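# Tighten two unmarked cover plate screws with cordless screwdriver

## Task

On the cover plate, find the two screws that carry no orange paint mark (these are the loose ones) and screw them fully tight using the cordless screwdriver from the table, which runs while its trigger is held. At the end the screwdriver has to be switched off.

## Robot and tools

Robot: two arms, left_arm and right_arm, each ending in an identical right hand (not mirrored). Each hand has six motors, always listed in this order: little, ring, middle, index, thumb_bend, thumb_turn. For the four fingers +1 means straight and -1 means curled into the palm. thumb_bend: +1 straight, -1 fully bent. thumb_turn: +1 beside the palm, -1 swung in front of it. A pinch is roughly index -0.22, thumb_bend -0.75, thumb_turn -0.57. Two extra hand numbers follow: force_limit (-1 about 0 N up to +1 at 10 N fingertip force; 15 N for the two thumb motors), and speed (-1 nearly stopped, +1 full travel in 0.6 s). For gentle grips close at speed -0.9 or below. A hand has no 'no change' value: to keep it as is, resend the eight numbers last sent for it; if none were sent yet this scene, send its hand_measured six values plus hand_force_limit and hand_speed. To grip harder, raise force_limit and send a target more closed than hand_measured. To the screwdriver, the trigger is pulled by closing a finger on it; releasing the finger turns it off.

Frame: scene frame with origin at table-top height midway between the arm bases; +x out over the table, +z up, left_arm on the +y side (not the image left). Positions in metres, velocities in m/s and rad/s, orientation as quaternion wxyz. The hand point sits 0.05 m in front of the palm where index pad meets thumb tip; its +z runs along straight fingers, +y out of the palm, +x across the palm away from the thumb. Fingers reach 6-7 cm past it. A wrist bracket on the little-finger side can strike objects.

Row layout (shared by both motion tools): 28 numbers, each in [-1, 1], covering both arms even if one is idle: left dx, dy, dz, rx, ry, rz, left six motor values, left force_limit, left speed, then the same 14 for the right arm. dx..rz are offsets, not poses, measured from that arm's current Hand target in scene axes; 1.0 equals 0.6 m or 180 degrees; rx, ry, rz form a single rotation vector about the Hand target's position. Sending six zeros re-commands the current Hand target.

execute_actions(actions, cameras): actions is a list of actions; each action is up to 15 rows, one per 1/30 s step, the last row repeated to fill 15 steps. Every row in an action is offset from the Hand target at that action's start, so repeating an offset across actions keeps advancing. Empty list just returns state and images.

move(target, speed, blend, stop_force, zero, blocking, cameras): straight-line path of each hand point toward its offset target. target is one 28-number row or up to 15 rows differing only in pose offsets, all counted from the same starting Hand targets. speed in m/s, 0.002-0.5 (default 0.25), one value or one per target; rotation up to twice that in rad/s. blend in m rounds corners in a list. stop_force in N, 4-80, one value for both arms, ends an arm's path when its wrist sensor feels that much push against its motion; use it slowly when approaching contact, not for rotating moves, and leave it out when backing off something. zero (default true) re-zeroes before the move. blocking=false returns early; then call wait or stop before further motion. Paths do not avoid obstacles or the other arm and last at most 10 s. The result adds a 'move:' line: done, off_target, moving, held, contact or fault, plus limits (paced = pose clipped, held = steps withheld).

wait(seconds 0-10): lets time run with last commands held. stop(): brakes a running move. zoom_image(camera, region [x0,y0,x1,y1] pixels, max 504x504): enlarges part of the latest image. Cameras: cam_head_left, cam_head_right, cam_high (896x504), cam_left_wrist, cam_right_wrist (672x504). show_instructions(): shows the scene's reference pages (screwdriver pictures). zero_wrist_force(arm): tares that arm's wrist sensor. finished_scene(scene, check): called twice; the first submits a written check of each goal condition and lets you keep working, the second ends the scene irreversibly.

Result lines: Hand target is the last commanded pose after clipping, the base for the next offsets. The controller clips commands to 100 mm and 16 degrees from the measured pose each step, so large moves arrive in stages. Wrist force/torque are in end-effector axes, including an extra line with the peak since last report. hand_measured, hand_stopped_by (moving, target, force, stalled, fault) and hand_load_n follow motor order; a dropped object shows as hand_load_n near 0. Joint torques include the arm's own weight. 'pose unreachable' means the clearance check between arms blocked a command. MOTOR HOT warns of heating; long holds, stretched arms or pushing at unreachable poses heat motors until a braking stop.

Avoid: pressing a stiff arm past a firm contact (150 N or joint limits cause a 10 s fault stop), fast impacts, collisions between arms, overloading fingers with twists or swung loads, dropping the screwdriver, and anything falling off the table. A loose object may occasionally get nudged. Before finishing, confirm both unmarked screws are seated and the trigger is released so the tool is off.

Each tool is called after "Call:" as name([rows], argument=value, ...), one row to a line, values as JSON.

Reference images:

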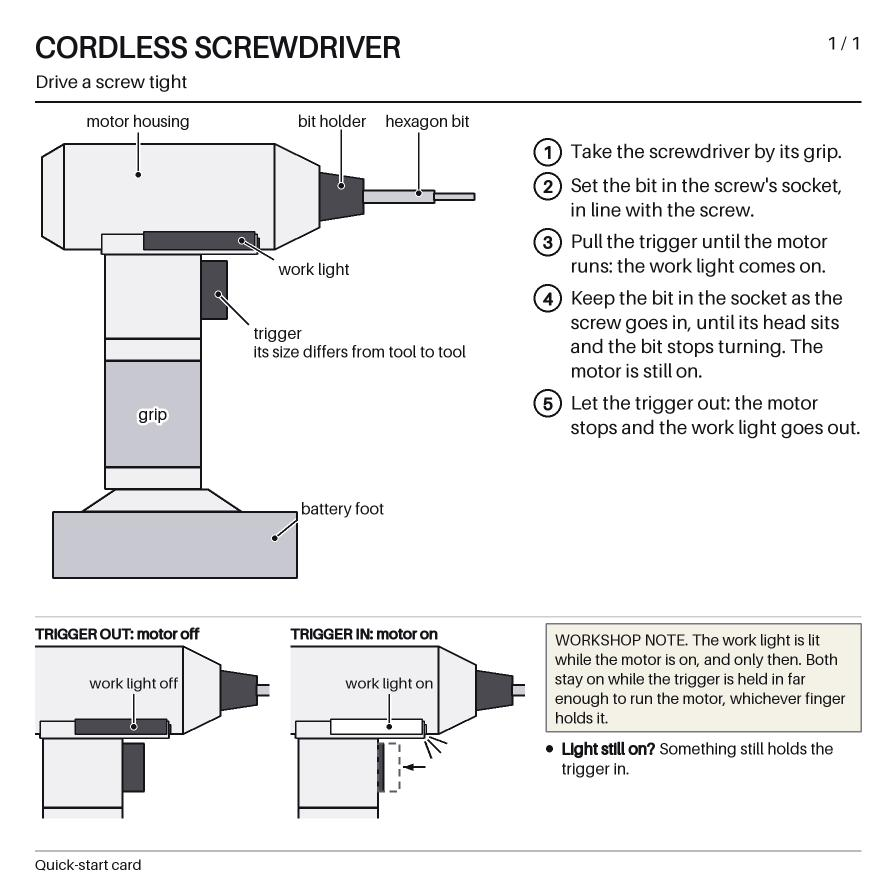

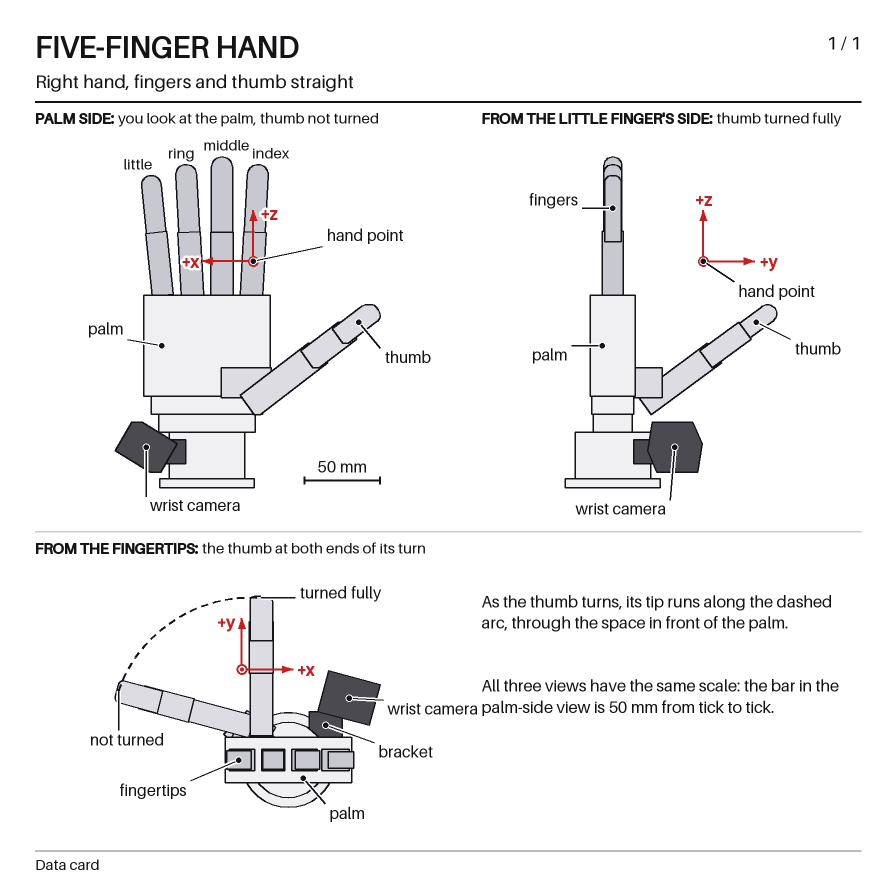

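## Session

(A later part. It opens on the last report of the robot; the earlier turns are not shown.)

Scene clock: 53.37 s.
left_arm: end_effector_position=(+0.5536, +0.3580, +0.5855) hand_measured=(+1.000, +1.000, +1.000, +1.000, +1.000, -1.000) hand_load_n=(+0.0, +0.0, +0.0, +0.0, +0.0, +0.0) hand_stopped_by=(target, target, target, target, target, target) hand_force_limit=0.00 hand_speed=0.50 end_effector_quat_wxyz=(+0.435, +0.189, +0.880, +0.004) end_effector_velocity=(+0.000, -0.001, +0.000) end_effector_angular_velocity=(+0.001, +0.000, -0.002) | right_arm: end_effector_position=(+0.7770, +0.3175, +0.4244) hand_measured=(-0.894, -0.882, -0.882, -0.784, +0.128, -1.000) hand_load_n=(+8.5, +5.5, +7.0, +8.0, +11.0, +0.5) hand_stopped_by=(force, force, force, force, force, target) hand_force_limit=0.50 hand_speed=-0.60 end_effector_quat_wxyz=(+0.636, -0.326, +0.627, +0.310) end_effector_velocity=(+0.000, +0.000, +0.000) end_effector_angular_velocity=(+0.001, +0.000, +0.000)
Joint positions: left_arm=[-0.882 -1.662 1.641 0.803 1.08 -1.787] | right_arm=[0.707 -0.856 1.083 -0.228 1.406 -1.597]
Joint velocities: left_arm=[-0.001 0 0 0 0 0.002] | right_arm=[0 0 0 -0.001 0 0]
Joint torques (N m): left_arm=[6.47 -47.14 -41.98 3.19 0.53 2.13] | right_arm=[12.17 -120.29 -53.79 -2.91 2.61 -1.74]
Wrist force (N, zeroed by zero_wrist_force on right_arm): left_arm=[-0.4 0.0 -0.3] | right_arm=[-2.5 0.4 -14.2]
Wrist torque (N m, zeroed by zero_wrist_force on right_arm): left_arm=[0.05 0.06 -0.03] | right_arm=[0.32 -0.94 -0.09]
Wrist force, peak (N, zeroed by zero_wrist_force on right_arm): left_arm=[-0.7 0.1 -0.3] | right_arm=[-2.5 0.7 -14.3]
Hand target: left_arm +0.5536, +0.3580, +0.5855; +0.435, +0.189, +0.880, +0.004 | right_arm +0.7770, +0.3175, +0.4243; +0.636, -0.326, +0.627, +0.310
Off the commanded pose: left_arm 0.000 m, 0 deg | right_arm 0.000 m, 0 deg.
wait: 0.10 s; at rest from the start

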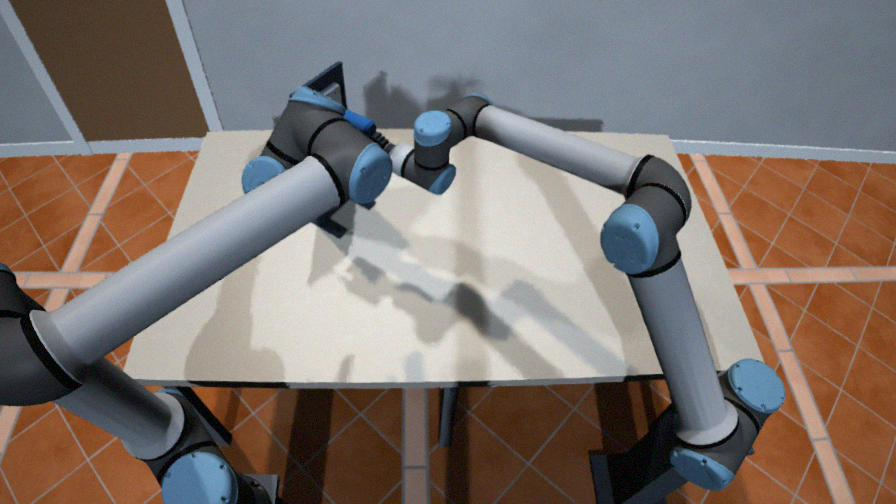

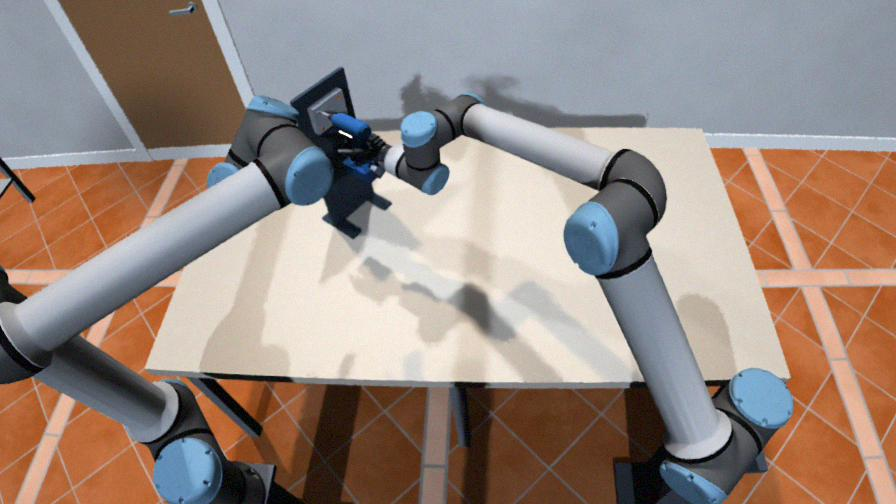

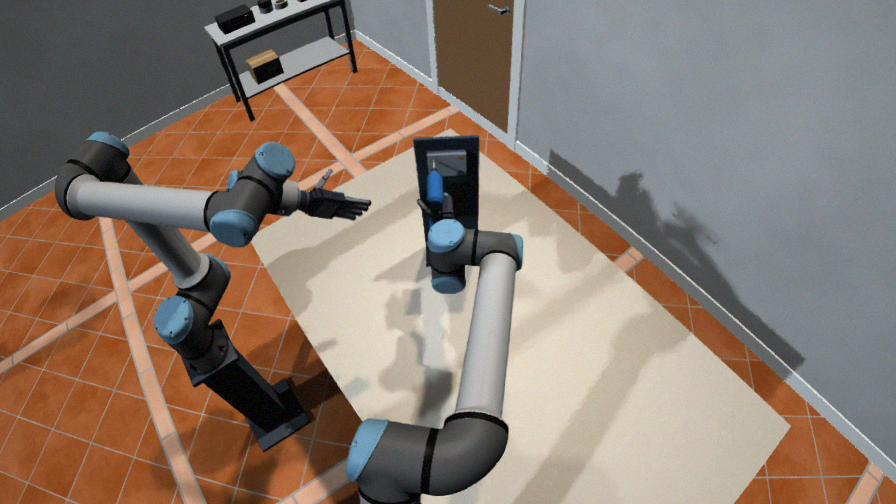

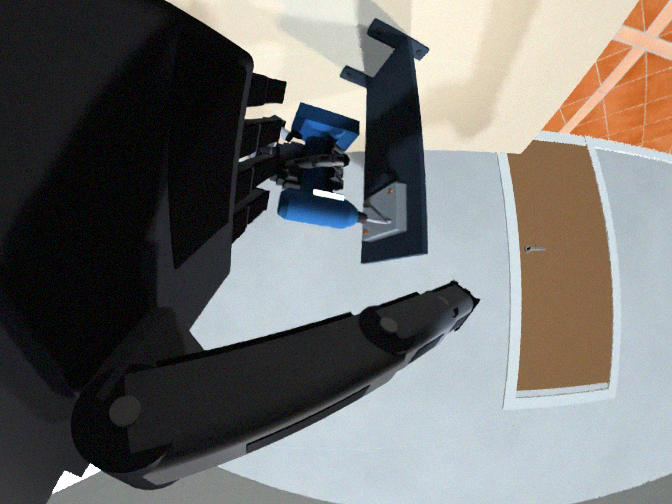

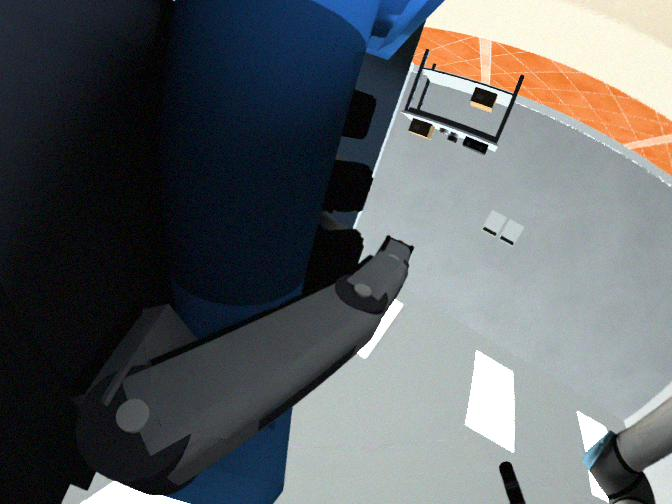

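Call:
move(target=[0,0,0,0,0,0,1,1,1,1,1,-1,0,0.5,-0.0004,-0.00055,0.0012,0,0,0,-1,-1,-1,-0.9,-1,-1,0.5,-0.6], speed=0.005, cameras=[])

Call:
move(target=[0,0,0,0,0,0,1,1,1,1,1,-1,0,0.5,0,0,0.0015,0,0,0,-1,-1,-1,-0.9,-1,-1,0.5,-0.6], speed=0.005, cameras=[])

Call:
move(target=[0,0,0,0,0,0,1,1,1,1,1,-1,0,0.5,0,0,0.0015,0,0,0,-1,-1,-1,-0.9,-1,-1,0.5,-0.6], speed=0.005, cameras=[])

Call:
move(target=[0,0,0,0,0,0,1,1,1,1,1,-1,0,0.5,0,0,0.0015,0,0,0,-1,-1,-1,-0.9,-1,-1,0.5,-0.6], speed=0.005, cameras=[])

Scene clock: 54.57 s.
left_arm: end_effector_position=(+0.5536, +0.3580, +0.5855) hand_measured=(+1.000, +1.000, +1.000, +1.000, +1.000, -1.000) hand_load_n=(+0.0, -0.5, +0.0, +0.0, +0.0, +0.0) hand_stopped_by=(target, target, target, target, target, target) hand_force_limit=0.00 hand_speed=0.50 end_effector_quat_wxyz=(+0.435, +0.189, +0.880, +0.004) end_effector_velocity=(+0.000, +0.000, +0.000) end_effector_angular_velocity=(-0.001, +0.000, +0.001) | right_arm: end_effector_position=(+0.7766, +0.3172, +0.4250) hand_measured=(-0.894, -0.882, -0.882, -0.784, +0.128, -1.000) hand_load_n=(+7.0, +5.0, +7.5, +8.0, +11.0, +1.0) hand_stopped_by=(force, force, force, force, force, target) hand_force_limit=0.50 hand_speed=-0.60 end_effector_quat_wxyz=(+0.636, -0.326, +0.627, +0.310) end_effector_velocity=(+0.000, +0.000, +0.000) end_effector_angular_velocity=(+0.000, +0.000, +0.000)
Joint positions: left_arm=[-0.882 -1.662 1.641 0.803 1.08 -1.787] | right_arm=[0.707 -0.857 1.083 -0.228 1.406 -1.597]
Joint velocities: left_arm=[0 0 0 0 0 -0.002] | right_arm=[0 0 0 0 0 0]
Joint torques (N m): left_arm=[6.66 -47.08 -41.28 2.75 0.93 3.04] | right_arm=[-8.58 -126.89 -44.42 -2.55 -0.11 -1.56]
Wrist force (N, zeroed by zero_wrist_force on right_arm): left_arm=[-0.4 0.2 0.1] | right_arm=[-0.5 0.8 -1.2]
Wrist torque (N m, zeroed by zero_wrist_force on right_arm): left_arm=[0.05 0.05 -0.03] | right_arm=[0.07 -0.09 -0.02]
Wrist force, peak (N, zeroed by zero_wrist_force on right_arm): left_arm=[-0.7 0.0 -0.5] | right_arm=[-2.9 0.4 -14.3]
Hand target: left_arm +0.5536, +0.3580, +0.5855; +0.435, +0.189, +0.880, +0.004 | right_arm +0.7767, +0.3172, +0.4251; +0.636, -0.326, +0.627, +0.310
Off the commanded pose: left_arm 0.000 m, 0 deg | right_arm 0.000 m, 0 deg.
move: done
No camera images: "cameras" was empty.

Scene clock: 55.27 s.
left_arm: end_effector_position=(+0.5536, +0.3580, +0.5855) hand_measured=(+1.000, +1.000, +1.000, +1.000, +1.000, -1.000) hand_load_n=(+0.0, +0.0, +0.0, +0.0, +0.0, +0.0) hand_stopped_by=(target, target, target, target, target, target) hand_force_limit=0.00 hand_speed=0.50 end_effector_quat_wxyz=(+0.435, +0.189, +0.880, +0.004) end_effector_velocity=(+0.000, +0.000, +0.000) end_effector_angular_velocity=(+0.000, +0.000, +0.001) | right_arm: end_effector_position=(+0.7767, +0.3172, +0.4260) hand_measured=(-0.894, -0.882, -0.882, -0.784, +0.128, -1.000) hand_load_n=(+7.0, +5.0, +7.0, +8.0, +10.5, +1.5) hand_stopped_by=(force, force, force, force, force, target) hand_force_limit=0.50 hand_speed=-0.60 end_effector_quat_wxyz=(+0.636, -0.326, +0.627, +0.310) end_effector_velocity=(+0.000, +0.000, +0.000) end_effector_angular_velocity=(+0.000, +0.001, +0.000)
Joint positions: left_arm=[-0.882 -1.662 1.641 0.803 1.08 -1.787] | right_arm=[0.707 -0.857 1.082 -0.226 1.406 -1.597]
Joint velocities: left_arm=[0 0 0 0 0 -0.001] | right_arm=[0 0 0 0.001 0 0]
Joint torques (N m): left_arm=[4.35 -48.25 -41.07 2.85 0.47 2.58] | right_arm=[-15.04 -127.38 -55.37 -2.44 -0.45 -1.58]
Wrist force (N, zeroed by zero_wrist_force on right_arm): left_arm=[-0.3 0.0 -0.2] | right_arm=[-0.5 0.1 -1.6]
Wrist torque (N m, zeroed by zero_wrist_force on right_arm): left_arm=[0.04 0.05 -0.03] | right_arm=[-0.08 -0.18 -0.05]
Wrist force, peak (N, zeroed by zero_wrist_force on right_arm): left_arm=[-0.2 0.5 -0.5] | right_arm=[-0.7 0.7 -2.2]
Hand target: left_arm +0.5536, +0.3580, +0.5855; +0.435, +0.189, +0.880, +0.004 | right_arm +0.7767, +0.3172, +0.4260; +0.636, -0.326, +0.627, +0.310
Off the commanded pose: left_arm 0.000 m, 0 deg | right_arm 0.000 m, 0 deg.
move: done
No camera images: "cameras" was empty.

Scene clock: 55.97 s.
left_arm: end_effector_position=(+0.5536, +0.3580, +0.5855) hand_measured=(+1.000, +1.000, +1.000, +1.000, +1.000, -1.000) hand_load_n=(+0.0, +0.0, +0.0, +0.0, +0.0, +0.0) hand_stopped_by=(target, target, target, target, target, target) hand_force_limit=0.00 hand_speed=0.50 end_effector_quat_wxyz=(+0.435, +0.189, +0.880, +0.004) end_effector_velocity=(+0.000, +0.000, +0.000) end_effector_angular_velocity=(+0.001, +0.000, -0.001) | right_arm: end_effector_position=(+0.7767, +0.3172, +0.4269) hand_measured=(-0.894, -0.882, -0.882, -0.784, +0.128, -1.000) hand_load_n=(+7.0, +5.0, +7.0, +8.0, +10.5, +1.0) hand_stopped_by=(force, force, force, force, force, target) hand_force_limit=0.50 hand_speed=-0.60 end_effector_quat_wxyz=(+0.636, -0.326, +0.627, +0.310) end_effector_velocity=(+0.000, +0.000, -0.003) end_effector_angular_velocity=(-0.002, +0.002, +0.000)
Joint positions: left_arm=[-0.882 -1.662 1.641 0.803 1.08 -1.787] | right_arm=[0.707 -0.858 1.081 -0.225 1.406 -1.597]
Joint velocities: left_arm=[-0.001 0 0 0 0 0] | right_arm=[0 0.003 0 0.001 0 0]
Joint torques (N m): left_arm=[5.79 -49.37 -41.83 3.55 0.66 2.68] | right_arm=[-14.54 -127.19 -55.08 -2.5 -0.46 -1.55]
Wrist force (N, zeroed by zero_wrist_force on right_arm): left_arm=[-0.5 0.1 -0.1] | right_arm=[-0.7 0.8 -1.6]
Wrist torque (N m, zeroed by zero_wrist_force on right_arm): left_arm=[0.05 0.08 -0.04] | right_arm=[0.03 -0.16 -0.05]
Wrist force, peak (N, zeroed by zero_wrist_force on right_arm): left_arm=[-0.7 0.3 -0.4] | right_arm=[-0.6 0.8 -2.2]
Hand target: left_arm +0.5536, +0.3580, +0.5855; +0.435, +0.189, +0.880, +0.004 | right_arm +0.7767, +0.3172, +0.4269; +0.636, -0.326, +0.627, +0.310
Off the commanded pose: left_arm 0.000 m, 0 deg | right_arm 0.000 m, 0 deg.
move: done
No camera images: "cameras" was empty.

Scene clock: 56.67 s.
left_arm: end_effector_position=(+0.5536, +0.3580, +0.5855) hand_measured=(+1.000, +1.000, +1.000, +1.000, +1.000, -1.000) hand_load_n=(+0.0, +0.0, +0.0, +0.0, +0.0, -0.5) hand_stopped_by=(target, target, target, target, target, target) hand_force_limit=0.00 hand_speed=0.50 end_effector_quat_wxyz=(+0.435, +0.189, +0.880, +0.004) end_effector_velocity=(+0.000, -0.001, +0.001) end_effector_angular_velocity=(+0.000, -0.001, -0.002) | right_arm: end_effector_position=(+0.7767, +0.3172, +0.4278) hand_measured=(-0.894, -0.882, -0.882, -0.784, +0.128, -1.000) hand_load_n=(+7.0, +4.5, +7.5, +8.0, +10.5, +1.0) hand_stopped_by=(force, force, force, force, force, target) hand_force_limit=0.50 hand_speed=-0.60 end_effector_quat_wxyz=(+0.636, -0.326, +0.627, +0.310) end_effector_velocity=(+0.000, +0.000, -0.001) end_effector_angular_velocity=(-0.001, +0.001, +0.000)
Joint positions: left_arm=[-0.882 -1.662 1.641 0.803 1.08 -1.787] | right_arm=[0.707 -0.858 1.08 -0.224 1.406 -1.597]
Joint velocities: left_arm=[-0.001 -0.001 0 -0.001 0 0.002] | right_arm=[0 0 0 0.001 0 0]
Joint torques (N m): left_arm=[5.23 -50.44 -40.27 2.65 0.46 3.04] | right_arm=[-15.58 -126.61 -55.15 -2.64 -0.55 -1.35]
Wrist force (N, zeroed by zero_wrist_force on right_arm): left_arm=[-0.2 0.3 -0.6] | right_arm=[-0.2 0.5 -1.9]
Wrist torque (N m, zeroed by zero_wrist_force on right_arm): left_arm=[0.11 0.05 -0.01] | right_arm=[0.01 -0.22 -0.03]
Wrist force, peak (N, zeroed by zero_wrist_force on right_arm): left_arm=[-0.7 0.1 -0.4] | right_arm=[-0.4 0.6 -2.1]
Hand target: left_arm +0.5536, +0.3580, +0.5855; +0.435, +0.189, +0.880, +0.004 | right_arm +0.7767, +0.3172, +0.4278; +0.636, -0.326, +0.627, +0.310
Off the commanded pose: left_arm 0.000 m, 0 deg | right_arm 0.000 m, 0 deg.
move: done
No camera images: "cameras" was empty.

Call:
wait(seconds=0.1, cameras=["cam_left_wrist","cam_head_right","cam_high"])

Call:
zoom_image(camera="cam_left_wrist", region=[370, 200, 400, 230])

Call:
zoom_image(camera="cam_head_right", region=[300, 95, 330, 125])

Call:
zoom_image(camera="cam_high", region=[415, 145, 445, 175])

Scene clock: 56.87 s.
left_arm: end_effector_position=(+0.5536, +0.3580, +0.5855) hand_measured=(+1.000, +1.000, +1.000, +1.000, +1.000, -1.000) hand_load_n=(+0.0, +0.0, +0.0, +0.0, +0.0, -0.5) hand_stopped_by=(target, target, target, target, target, target) hand_force_limit=0.00 hand_speed=0.50 end_effector_quat_wxyz=(+0.435, +0.189, +0.880, +0.004) end_effector_velocity=(+0.000, +0.000, +0.000) end_effector_angular_velocity=(-0.001, +0.001, +0.001) | right_arm: end_effector_position=(+0.7767, +0.3172, +0.4278) hand_measured=(-0.894, -0.882, -0.882, -0.784, +0.128, -1.000) hand_load_n=(+7.5, +5.0, +7.5, +8.0, +10.5, +1.0) hand_stopped_by=(force, force, force, force, force, target) hand_force_limit=0.50 hand_speed=-0.60 end_effector_quat_wxyz=(+0.636, -0.326, +0.627, +0.310) end_effector_velocity=(+0.000, +0.000, +0.001) end_effector_angular_velocity=(+0.001, -0.001, +0.000)
Joint positions: left_arm=[-0.882 -1.662 1.641 0.803 1.08 -1.787] | right_arm=[0.707 -0.858 1.08 -0.224 1.406 -1.597]
Joint velocities: left_arm=[0 0 0 0.001 0 -0.002] | right_arm=[0 -0.001 0 0 0 0]
Joint torques (N m): left_arm=[5.09 -48.51 -40.61 2.75 0.52 2.4] | right_arm=[-14.47 -126.1 -53.5 -3.14 -0.53 -1.36]
Wrist force (N, zeroed by zero_wrist_force on right_arm): left_arm=[-0.5 0.5 -0.7] | right_arm=[-0.7 0.8 -2.0]
Wrist torque (N m, zeroed by zero_wrist_force on right_arm): left_arm=[0.13 0.09 -0.02] | right_arm=[0.06 -0.15 -0.04]
Wrist force, peak (N, zeroed by zero_wrist_force on right_arm): left_arm=[-0.5 0.5 -0.7] | right_arm=[-0.7 0.8 -2.0]
Hand target: left_arm +0.5536, +0.3580, +0.5855; +0.435, +0.189, +0.880, +0.004 | right_arm +0.7767, +0.3172, +0.4278; +0.636, -0.326, +0.627, +0.310
Off the commanded pose: left_arm 0.000 m, 0 deg | right_arm 0.000 m, 0 deg.
wait: 0.10 s; at rest by 0.07 s
Images, in order (width x height): cam_head_right 896x504, cam_high 896x504, cam_left_wrist 672x504.

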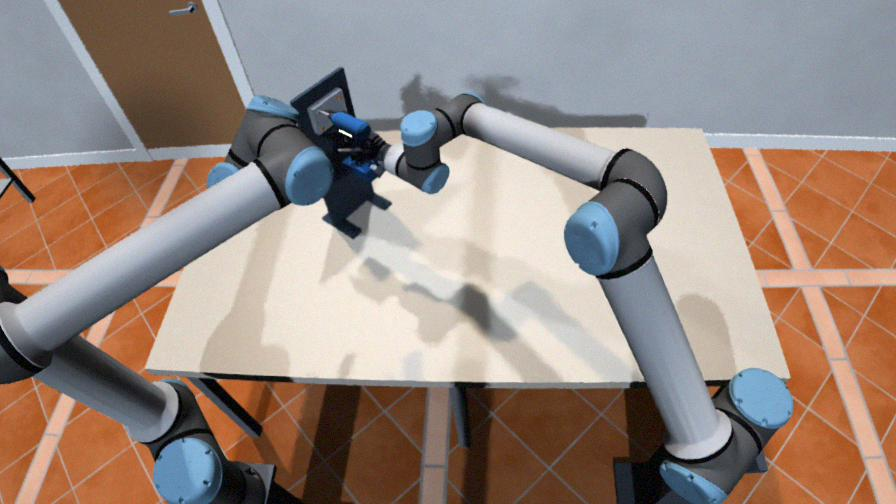

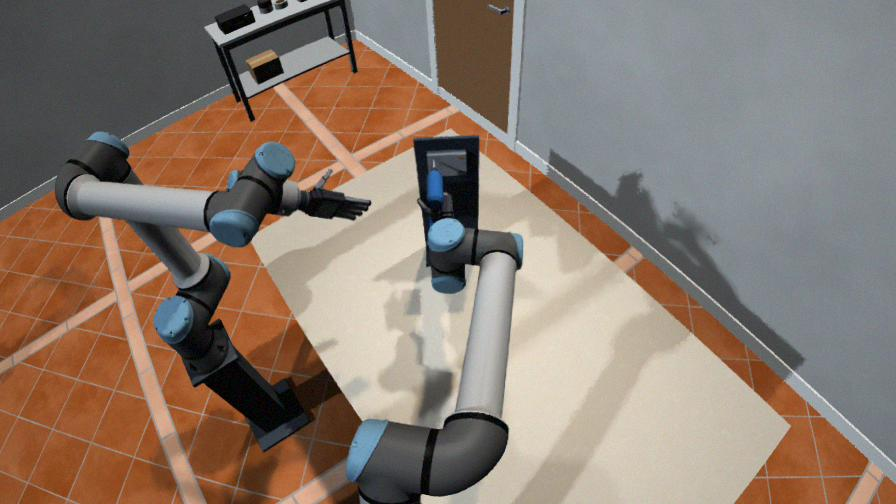

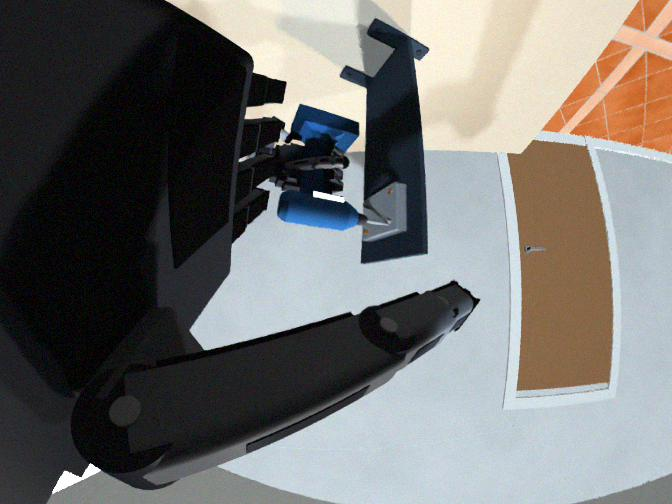

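Scaled by 16.800 from the camera's 672x504 image, which has a finer 960x720 frame.

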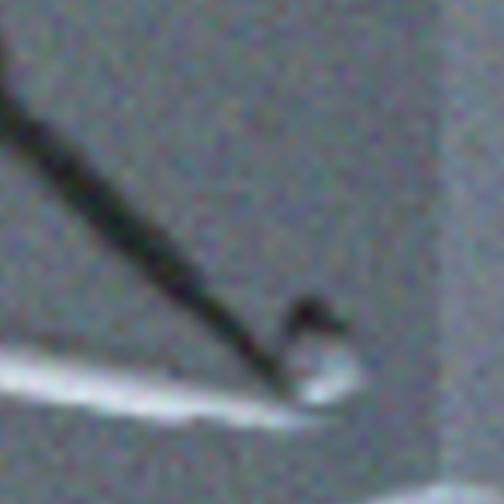

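Scaled by 16.800.

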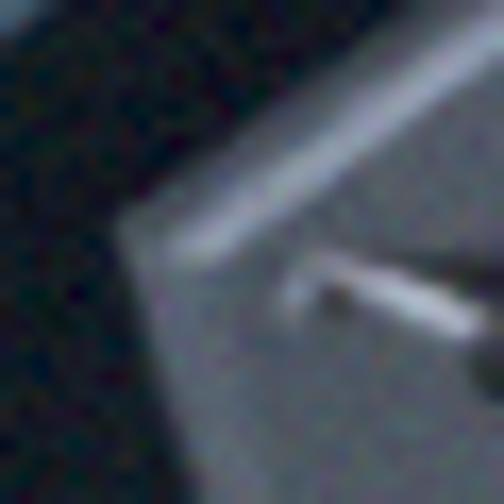

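Scaled by 16.800.

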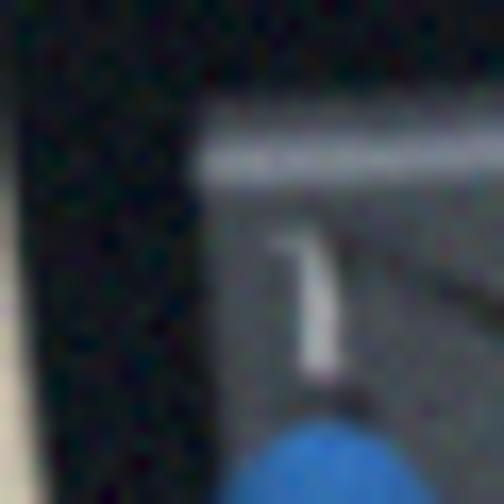

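Call:
move([
  [0,0,0,0,0,0,1,1,1,1,1,-1,0,0.5,-0.0089,-0.0121,0,0,0,0,-1,-1,-1,-0.9,-1,-1,0.5,-0.6],
  [0,0,0,0,0,0,1,1,1,1,1,-1,0,0.5,-0.01657,-0.0064,-0.0072,0,0,0,-1,-1,-1,-0.9,-1,-1,0.5,-0.6],
], speed=0.02, cameras=["cam_left_wrist","cam_head_right","cam_high"])

Call:
zoom_image(camera="cam_left_wrist", region=[370, 200, 400, 230])

Call:
zoom_image(camera="cam_head_right", region=[300, 95, 330, 125])

Call:
zoom_image(camera="cam_high", region=[415, 145, 445, 175])

Scene clock: 58.50 s.
left_arm: end_effector_position=(+0.5536, +0.3580, +0.5855) hand_measured=(+1.000, +1.000, +1.000, +1.000, +1.000, -1.000) hand_load_n=(+0.0, +0.0, +0.0, +0.5, +0.0, +0.0) hand_stopped_by=(target, target, target, target, target, target) hand_force_limit=0.00 hand_speed=0.50 end_effector_quat_wxyz=(+0.435, +0.189, +0.880, +0.004) end_effector_velocity=(+0.000, +0.000, +0.000) end_effector_angular_velocity=(-0.001, +0.000, +0.001) | right_arm: end_effector_position=(+0.7667, +0.3134, +0.4233) hand_measured=(-0.894, -0.882, -0.882, -0.784, +0.128, -1.000) hand_load_n=(+6.0, +4.5, +7.5, +7.5, +10.5, +1.5) hand_stopped_by=(force, force, force, force, force, target) hand_force_limit=0.50 hand_speed=-0.60 end_effector_quat_wxyz=(+0.636, -0.326, +0.627, +0.310) end_effector_velocity=(+0.000, +0.000, +0.001) end_effector_angular_velocity=(+0.001, -0.001, +0.000)
Joint positions: left_arm=[-0.882 -1.662 1.641 0.803 1.08 -1.787] | right_arm=[0.711 -0.872 1.113 -0.242 1.411 -1.597]
Joint velocities: left_arm=[0 0 0 0 0 -0.001] | right_arm=[0 -0.001 0 -0.001 0 0]
Joint torques (N m): left_arm=[4.5 -48.19 -41.92 3.63 0.81 2.91] | right_arm=[-6.21 -113.96 -51.89 -4.17 0.41 -1.71]
Wrist force (N, zeroed by zero_wrist_force on right_arm): left_arm=[-0.1 0.1 -0.3] | right_arm=[0.0 0.0 0.3]
Wrist torque (N m, zeroed by zero_wrist_force on right_arm): left_arm=[0.06 0.01 -0.01] | right_arm=[-0.01 0.00 -0.01]
Wrist force, peak (N, zeroed by zero_wrist_force on right_arm): left_arm=[-0.7 0.3 -0.4] | right_arm=[-0.2 0.6 -2.4]
Hand target: left_arm +0.5536, +0.3580, +0.5855; +0.435, +0.189, +0.880, +0.004 | right_arm +0.7668, +0.3133, +0.4234; +0.636, -0.326, +0.627, +0.310
Off the commanded pose: left_arm 0.000 m, 0 deg | right_arm 0.000 m, 0 deg.
move: done
Images, in order (width x height): cam_head_right 896x504, cam_high 896x504, cam_left_wrist 672x504.

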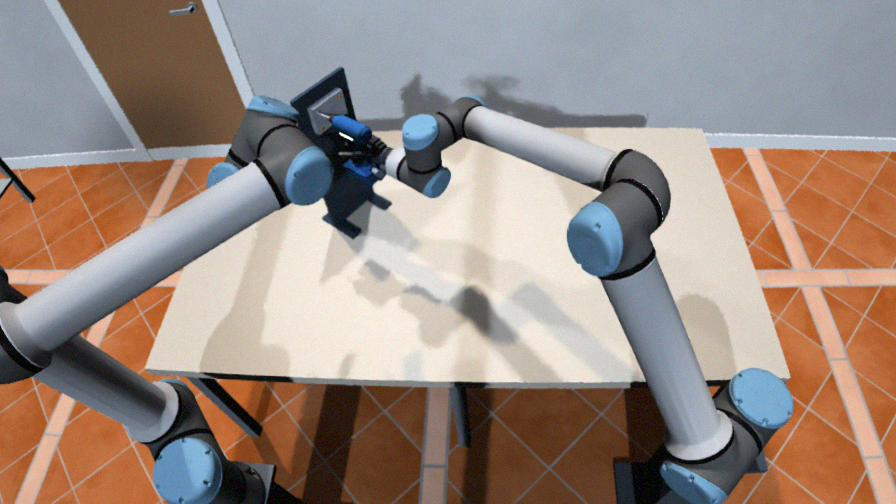

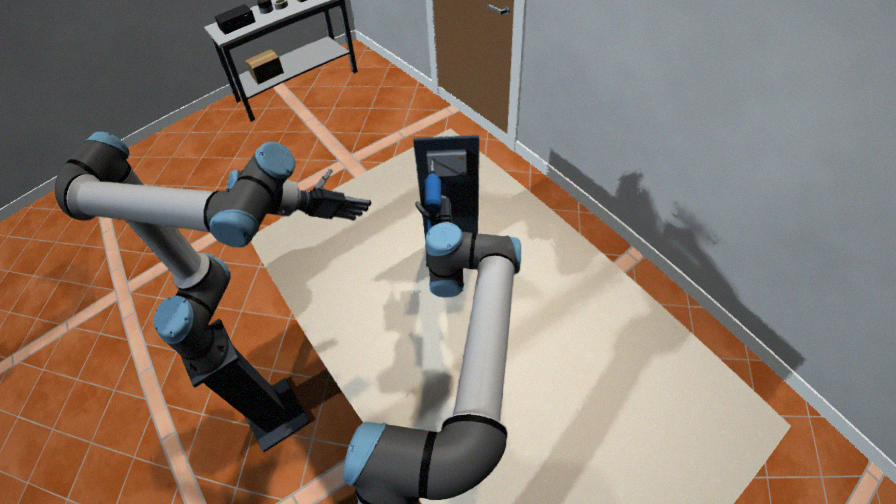

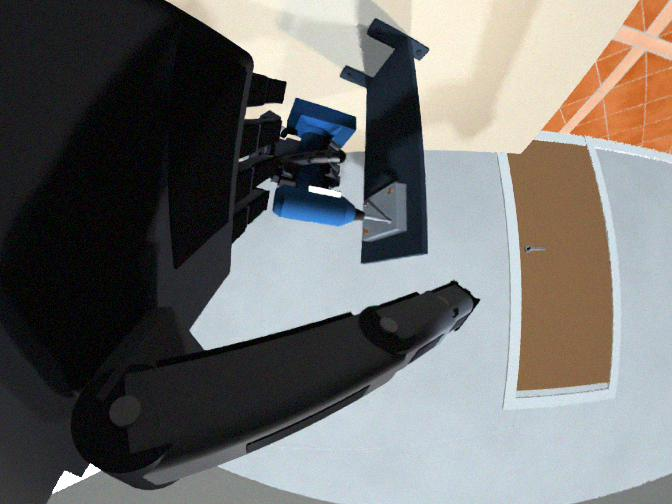

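Scaled by 16.800 from the camera's 672x504 image, which has a finer 960x720 frame.

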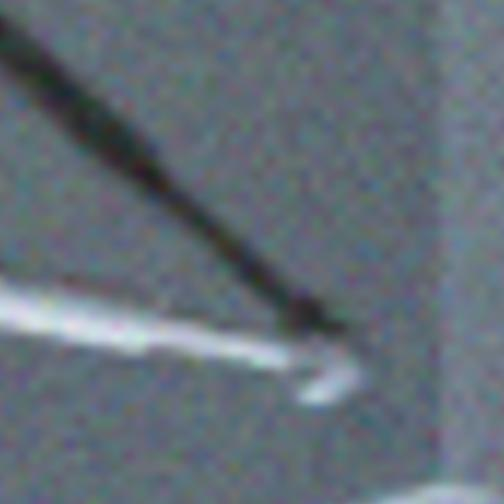

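Scaled by 16.800.

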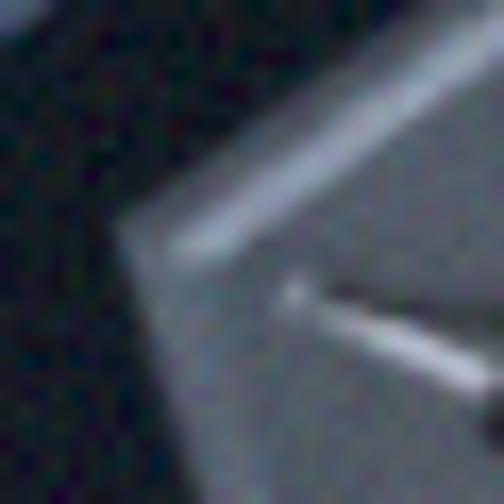

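Scaled by 16.800.

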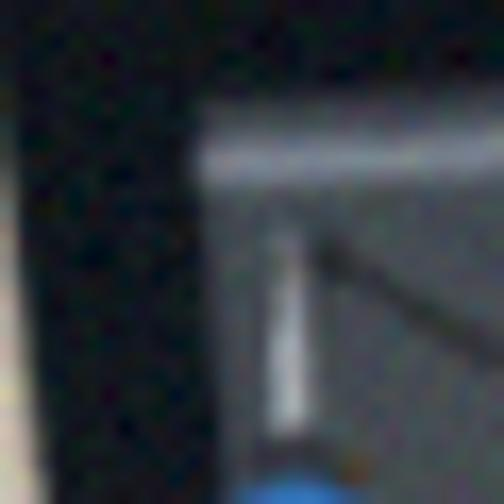

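Call:
zero_wrist_force(arm="right_arm")

Call:
move(target=[0,0,0,0,0,0,1,1,1,1,1,-1,0,0.5,0.0055,0.0074,0,0,0,0,-1,-1,-1,-0.9,-1,-1,0.5,-0.6], speed=0.004, stop_force=4, cameras=["cam_left_wrist","cam_head_right","cam_high"])

Call:
zoom_image(camera="cam_left_wrist", region=[370, 200, 400, 230])

Wrist force sensor zeroed.

Scene clock: 60.23 s.
left_arm: end_effector_position=(+0.5536, +0.3580, +0.5855) hand_measured=(+1.000, +1.000, +1.000, +1.000, +1.000, -1.000) hand_load_n=(+0.0, +0.0, +0.0, -0.5, +0.0, +0.0) hand_stopped_by=(target, target, target, target, target, target) hand_force_limit=0.00 hand_speed=0.50 end_effector_quat_wxyz=(+0.435, +0.189, +0.880, +0.004) end_effector_velocity=(+0.000, -0.001, +0.000) end_effector_angular_velocity=(+0.000, +0.000, -0.002) | right_arm: end_effector_position=(+0.7682, +0.3151, +0.4234) hand_measured=(-0.894, -0.882, -0.882, -0.784, +0.128, -1.000) hand_load_n=(+6.5, +4.5, +7.0, +7.5, +11.0, +1.5) hand_stopped_by=(force, force, force, force, force, target) hand_force_limit=0.50 hand_speed=-0.60 end_effector_quat_wxyz=(+0.636, -0.326, +0.627, +0.310) end_effector_velocity=(+0.000, +0.000, +0.001) end_effector_angular_velocity=(+0.000, +0.000, +0.000)
Joint positions: left_arm=[-0.882 -1.662 1.641 0.803 1.08 -1.787] | right_arm=[0.712 -0.868 1.106 -0.239 1.411 -1.597]
Joint velocities: left_arm=[-0.002 0 0 0 0 0] | right_arm=[0 -0.001 0 0.001 0 0]
Joint torques (N m): left_arm=[6.14 -48.08 -41.27 3.75 0.25 3.04] | right_arm=[-11.04 -125.62 -45.29 -6.36 0.2 -1.96]
Wrist force (N, zeroed by zero_wrist_force on right_arm): left_arm=[0.0 0.6 -0.3] | right_arm=[-0.4 0.3 -4.5]
Wrist torque (N m, zeroed by zero_wrist_force on right_arm): left_arm=[0.12 0.01 0.01] | right_arm=[0.20 -0.30 0.02]
Wrist force, peak (N, zeroed by zero_wrist_force on right_arm): left_arm=[-0.7 0.4 -0.1] | right_arm=[-0.8 -0.3 -10.0]
Hand target: left_arm +0.5536, +0.3580, +0.5855; +0.435, +0.189, +0.880, +0.004 | right_arm +0.7682, +0.3151, +0.4234; +0.636, -0.326, +0.627, +0.310
Off the commanded pose: left_arm 0.000 m, 0 deg | right_arm 0.003 m, 0 deg.
move: contact (right_arm)
Images, in order (width x height): cam_head_right 896x504, cam_high 896x504, cam_left_wrist 672x504.

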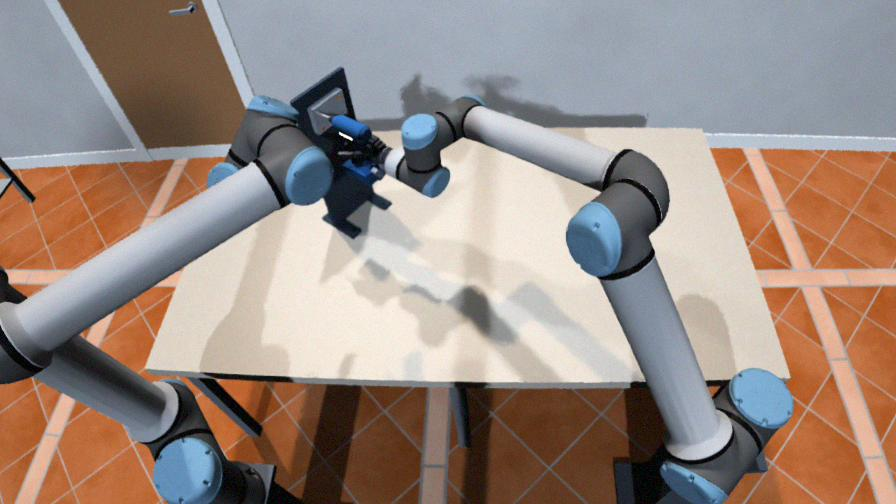

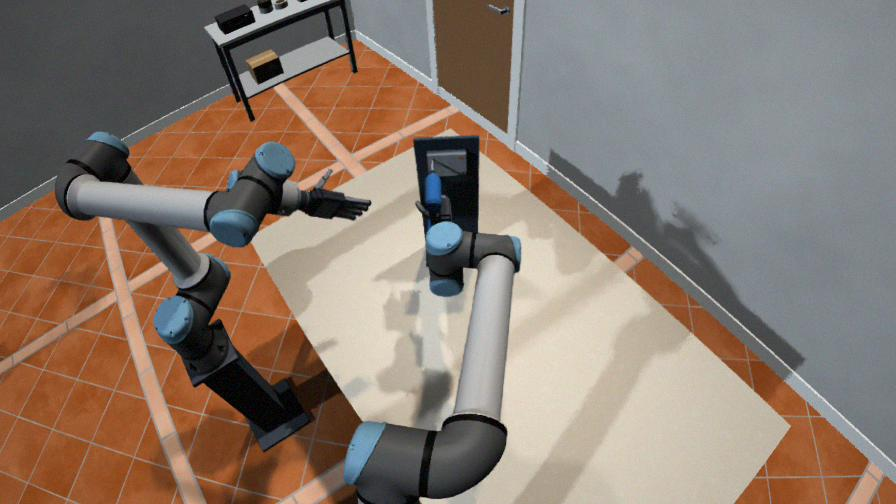

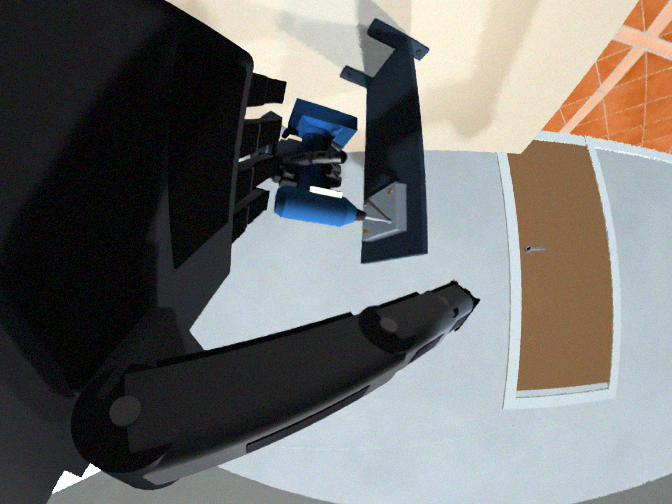

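Scaled by 16.800 from the camera's 672x504 image, which has a finer 960x720 frame.

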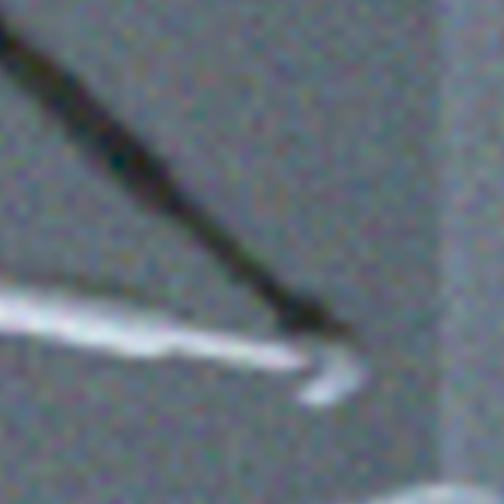

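Call:
move(target=[0,0,0,0,0,0,1,1,1,1,1,-1,0,0.5,0.0003,0.0004,0,0,0,0,-1,-1,-1,-0.9,-1,-1,0.5,-0.6], speed=0.004, cameras=[])

Call:
move(target=[0,0,0,0,0,0,1,1,1,1,1,-1,0,0.5,0,0,0.0008,0,0,0,-1,-1,-1,-0.9,-1,-1,0.5,-0.6], speed=0.004, cameras=[])

Call:
move(target=[0,0,0,0,0,0,1,1,1,1,1,-1,0,0.5,0,0,0.0008,0,0,0,-1,-1,-1,-0.9,-1,-1,0.5,-0.6], speed=0.004, cameras=[])

Call:
move(target=[0,0,0,0,0,0,1,1,1,1,1,-1,0,0.5,0,0,0.0012,0,0,0,-1,-1,-1,-0.9,-1,-1,0.5,-0.6], speed=0.004, cameras=[])

Scene clock: 61.17 s.
left_arm: end_effector_position=(+0.5536, +0.3580, +0.5855) hand_measured=(+1.000, +1.000, +1.000, +1.000, +1.000, -1.000) hand_load_n=(+0.0, +0.0, +0.0, +0.0, -0.5, +0.0) hand_stopped_by=(target, target, target, target, target, target) hand_force_limit=0.00 hand_speed=0.50 end_effector_quat_wxyz=(+0.435, +0.189, +0.880, +0.004) end_effector_velocity=(+0.000, +0.000, +0.000) end_effector_angular_velocity=(-0.002, +0.000, +0.001) | right_arm: end_effector_position=(+0.7684, +0.3153, +0.4235) hand_measured=(-0.894, -0.882, -0.882, -0.784, +0.128, -1.000) hand_load_n=(+6.5, +4.5, +6.5, +7.5, +11.0, +1.0) hand_stopped_by=(force, force, force, force, force, target) hand_force_limit=0.50 hand_speed=-0.60 end_effector_quat_wxyz=(+0.636, -0.326, +0.627, +0.310) end_effector_velocity=(+0.000, +0.000, -0.002) end_effector_angular_velocity=(-0.001, +0.001, +0.000)
Joint positions: left_arm=[-0.882 -1.662 1.641 0.803 1.08 -1.787] | right_arm=[0.712 -0.868 1.105 -0.238 1.411 -1.597]
Joint velocities: left_arm=[0.001 0 0 -0.001 0.001 -0.002] | right_arm=[0 0.002 0 0 0 0]
Joint torques (N m): left_arm=[4.66 -46.5 -40.58 3.51 0.44 2.9] | right_arm=[-6.5 -103.31 -52.15 -2.42 2.19 -1.63]
Wrist force (N, zeroed by zero_wrist_force on right_arm): left_arm=[-0.4 -0.1 -0.3] | right_arm=[-3.2 1.2 -7.2]
Wrist torque (N m, zeroed by zero_wrist_force on right_arm): left_arm=[0.02 0.06 -0.04] | right_arm=[0.13 -0.60 -0.12]
Wrist force, peak (N, zeroed by zero_wrist_force on right_arm): left_arm=[-0.8 -0.1 -0.4] | right_arm=[-0.8 -0.3 -14.3]
Hand target: left_arm +0.5536, +0.3580, +0.5855; +0.435, +0.189, +0.880, +0.004 | right_arm +0.7684, +0.3153, +0.4234; +0.636, -0.326, +0.627, +0.310
Off the commanded pose: left_arm 0.000 m, 0 deg | right_arm 0.000 m, 0 deg.
move: done
No camera images: "cameras" was empty.

Scene clock: 61.87 s.
left_arm: end_effector_position=(+0.5536, +0.3580, +0.5855) hand_measured=(+1.000, +1.000, +1.000, +1.000, +1.000, -1.000) hand_load_n=(+0.0, +0.0, +0.0, +0.0, +0.0, +0.0) hand_stopped_by=(target, target, target, target, target, target) hand_force_limit=0.00 hand_speed=0.50 end_effector_quat_wxyz=(+0.435, +0.189, +0.880, +0.004) end_effector_velocity=(+0.000, +0.000, +0.000) end_effector_angular_velocity=(+0.000, +0.000, -0.001) | right_arm: end_effector_position=(+0.7684, +0.3153, +0.4239) hand_measured=(-0.894, -0.882, -0.882, -0.784, +0.128, -1.000) hand_load_n=(+6.5, +4.5, +7.0, +7.5, +11.0, +1.0) hand_stopped_by=(force, force, force, force, force, target) hand_force_limit=0.50 hand_speed=-0.60 end_effector_quat_wxyz=(+0.636, -0.326, +0.627, +0.310) end_effector_velocity=(+0.000, +0.000, -0.001) end_effector_angular_velocity=(-0.001, +0.001, +0.000)
Joint positions: left_arm=[-0.882 -1.662 1.641 0.803 1.08 -1.787] | right_arm=[0.712 -0.868 1.105 -0.238 1.411 -1.597]
Joint velocities: left_arm=[-0.001 -0.001 0 0 0 0] | right_arm=[0 0.001 0 0 0 0]
Joint torques (N m): left_arm=[6.15 -45.49 -39.31 3.77 0.18 2.97] | right_arm=[3.52 -123.96 -54.26 -2.08 2.73 -1.67]
Wrist force (N, zeroed by zero_wrist_force on right_arm): left_arm=[-0.2 0.1 -0.3] | right_arm=[-2.5 1.8 -5.8]
Wrist torque (N m, zeroed by zero_wrist_force on right_arm): left_arm=[0.06 0.03 -0.01] | right_arm=[0.06 -0.41 -0.14]
Wrist force, peak (N, zeroed by zero_wrist_force on right_arm): left_arm=[-0.9 -0.1 -0.2] | right_arm=[-3.5 1.3 -7.1]
Hand target: left_arm +0.5536, +0.3580, +0.5855; +0.435, +0.189, +0.880, +0.004 | right_arm +0.7684, +0.3153, +0.4239; +0.636, -0.326, +0.627, +0.310
Off the commanded pose: left_arm 0.000 m, 0 deg | right_arm 0.000 m, 0 deg.
move: done
No camera images: "cameras" was empty.

Scene clock: 62.57 s.
left_arm: end_effector_position=(+0.5536, +0.3580, +0.5855) hand_measured=(+1.000, +1.000, +1.000, +1.000, +1.000, -1.000) hand_load_n=(+0.0, +0.0, +0.0, +0.0, -0.5, +0.0) hand_stopped_by=(target, target, target, target, target, target) hand_force_limit=0.00 hand_speed=0.50 end_effector_quat_wxyz=(+0.435, +0.189, +0.880, +0.004) end_effector_velocity=(+0.000, +0.000, +0.000) end_effector_angular_velocity=(+0.000, +0.000, +0.000) | right_arm: end_effector_position=(+0.7684, +0.3153, +0.4244) hand_measured=(-0.894, -0.882, -0.882, -0.784, +0.128, -1.000) hand_load_n=(+6.0, +4.5, +7.0, +7.5, +10.5, +1.0) hand_stopped_by=(force, force, force, force, force, target) hand_force_limit=0.50 hand_speed=-0.60 end_effector_quat_wxyz=(+0.636, -0.326, +0.627, +0.310) end_effector_velocity=(+0.000, +0.000, -0.002) end_effector_angular_velocity=(-0.002, +0.002, +0.000)
Joint positions: left_arm=[-0.882 -1.662 1.641 0.803 1.08 -1.787] | right_arm=[0.712 -0.868 1.104 -0.237 1.411 -1.597]
Joint velocities: left_arm=[0 0 0 0 0 0] | right_arm=[0 0.002 0 0 0 0]
Joint torques (N m): left_arm=[3.66 -48.86 -39.73 3.67 0.41 2.76] | right_arm=[11.35 -126.69 -55.9 -2.5 2.79 -1.64]
Wrist force (N, zeroed by zero_wrist_force on right_arm): left_arm=[-0.3 0.2 -0.2] | right_arm=[0.1 1.8 -2.4]
Wrist torque (N m, zeroed by zero_wrist_force on right_arm): left_arm=[0.07 0.05 -0.02] | right_arm=[-0.10 -0.26 -0.07]
Wrist force, peak (N, zeroed by zero_wrist_force on right_arm): left_arm=[-0.7 -0.1 -0.4] | right_arm=[-2.0 1.9 -5.4]
Hand target: left_arm +0.5536, +0.3580, +0.5855; +0.435, +0.189, +0.880, +0.004 | right_arm +0.7684, +0.3153, +0.4244; +0.636, -0.326, +0.627, +0.310
Off the commanded pose: left_arm 0.000 m, 0 deg | right_arm 0.000 m, 0 deg.
move: done
No camera images: "cameras" was empty.

Scene clock: 63.27 s.
left_arm: end_effector_position=(+0.5536, +0.3580, +0.5855) hand_measured=(+1.000, +1.000, +1.000, +1.000, +1.000, -1.000) hand_load_n=(+0.0, +0.0, +0.0, +0.5, +0.0, +0.0) hand_stopped_by=(target, target, target, target, target, target) hand_force_limit=0.00 hand_speed=0.50 end_effector_quat_wxyz=(+0.435, +0.189, +0.880, +0.004) end_effector_velocity=(+0.000, +0.001, +0.000) end_effector_angular_velocity=(-0.001, +0.000, +0.002) | right_arm: end_effector_position=(+0.7684, +0.3153, +0.4251) hand_measured=(-0.894, -0.882, -0.882, -0.784, +0.128, -1.000) hand_load_n=(+6.0, +4.0, +7.0, +7.5, +11.0, +1.0) hand_stopped_by=(force, force, force, force, force, target) hand_force_limit=0.50 hand_speed=-0.60 end_effector_quat_wxyz=(+0.636, -0.326, +0.627, +0.310) end_effector_velocity=(+0.000, +0.000, -0.002) end_effector_angular_velocity=(-0.002, +0.002, +0.000)
Joint positions: left_arm=[-0.882 -1.662 1.641 0.803 1.08 -1.787] | right_arm=[0.712 -0.868 1.103 -0.236 1.411 -1.597]
Joint velocities: left_arm=[0.001 0 0 0 0 -0.001] | right_arm=[0 0.001 0 0.002 0 0]
Joint torques (N m): left_arm=[6.73 -47.36 -38.75 3.62 0.48 2.65] | right_arm=[10.42 -131.04 -59.67 -5.24 2.79 -1.36]
Wrist force (N, zeroed by zero_wrist_force on right_arm): left_arm=[-0.4 0.1 -0.1] | right_arm=[4.7 2.3 -6.6]
Wrist torque (N m, zeroed by zero_wrist_force on right_arm): left_arm=[0.04 0.05 -0.03] | right_arm=[-0.04 0.05 -0.01]
Wrist force, peak (N, zeroed by zero_wrist_force on right_arm): left_arm=[-0.7 0.2 0.0] | right_arm=[4.7 2.3 -6.6]
Hand target: left_arm +0.5536, +0.3580, +0.5855; +0.435, +0.189, +0.880, +0.004 | right_arm +0.7684, +0.3153, +0.4251; +0.636, -0.326, +0.627, +0.310
Off the commanded pose: left_arm 0.000 m, 0 deg | right_arm 0.000 m, 0 deg.
move: done
No camera images: "cameras" was empty.


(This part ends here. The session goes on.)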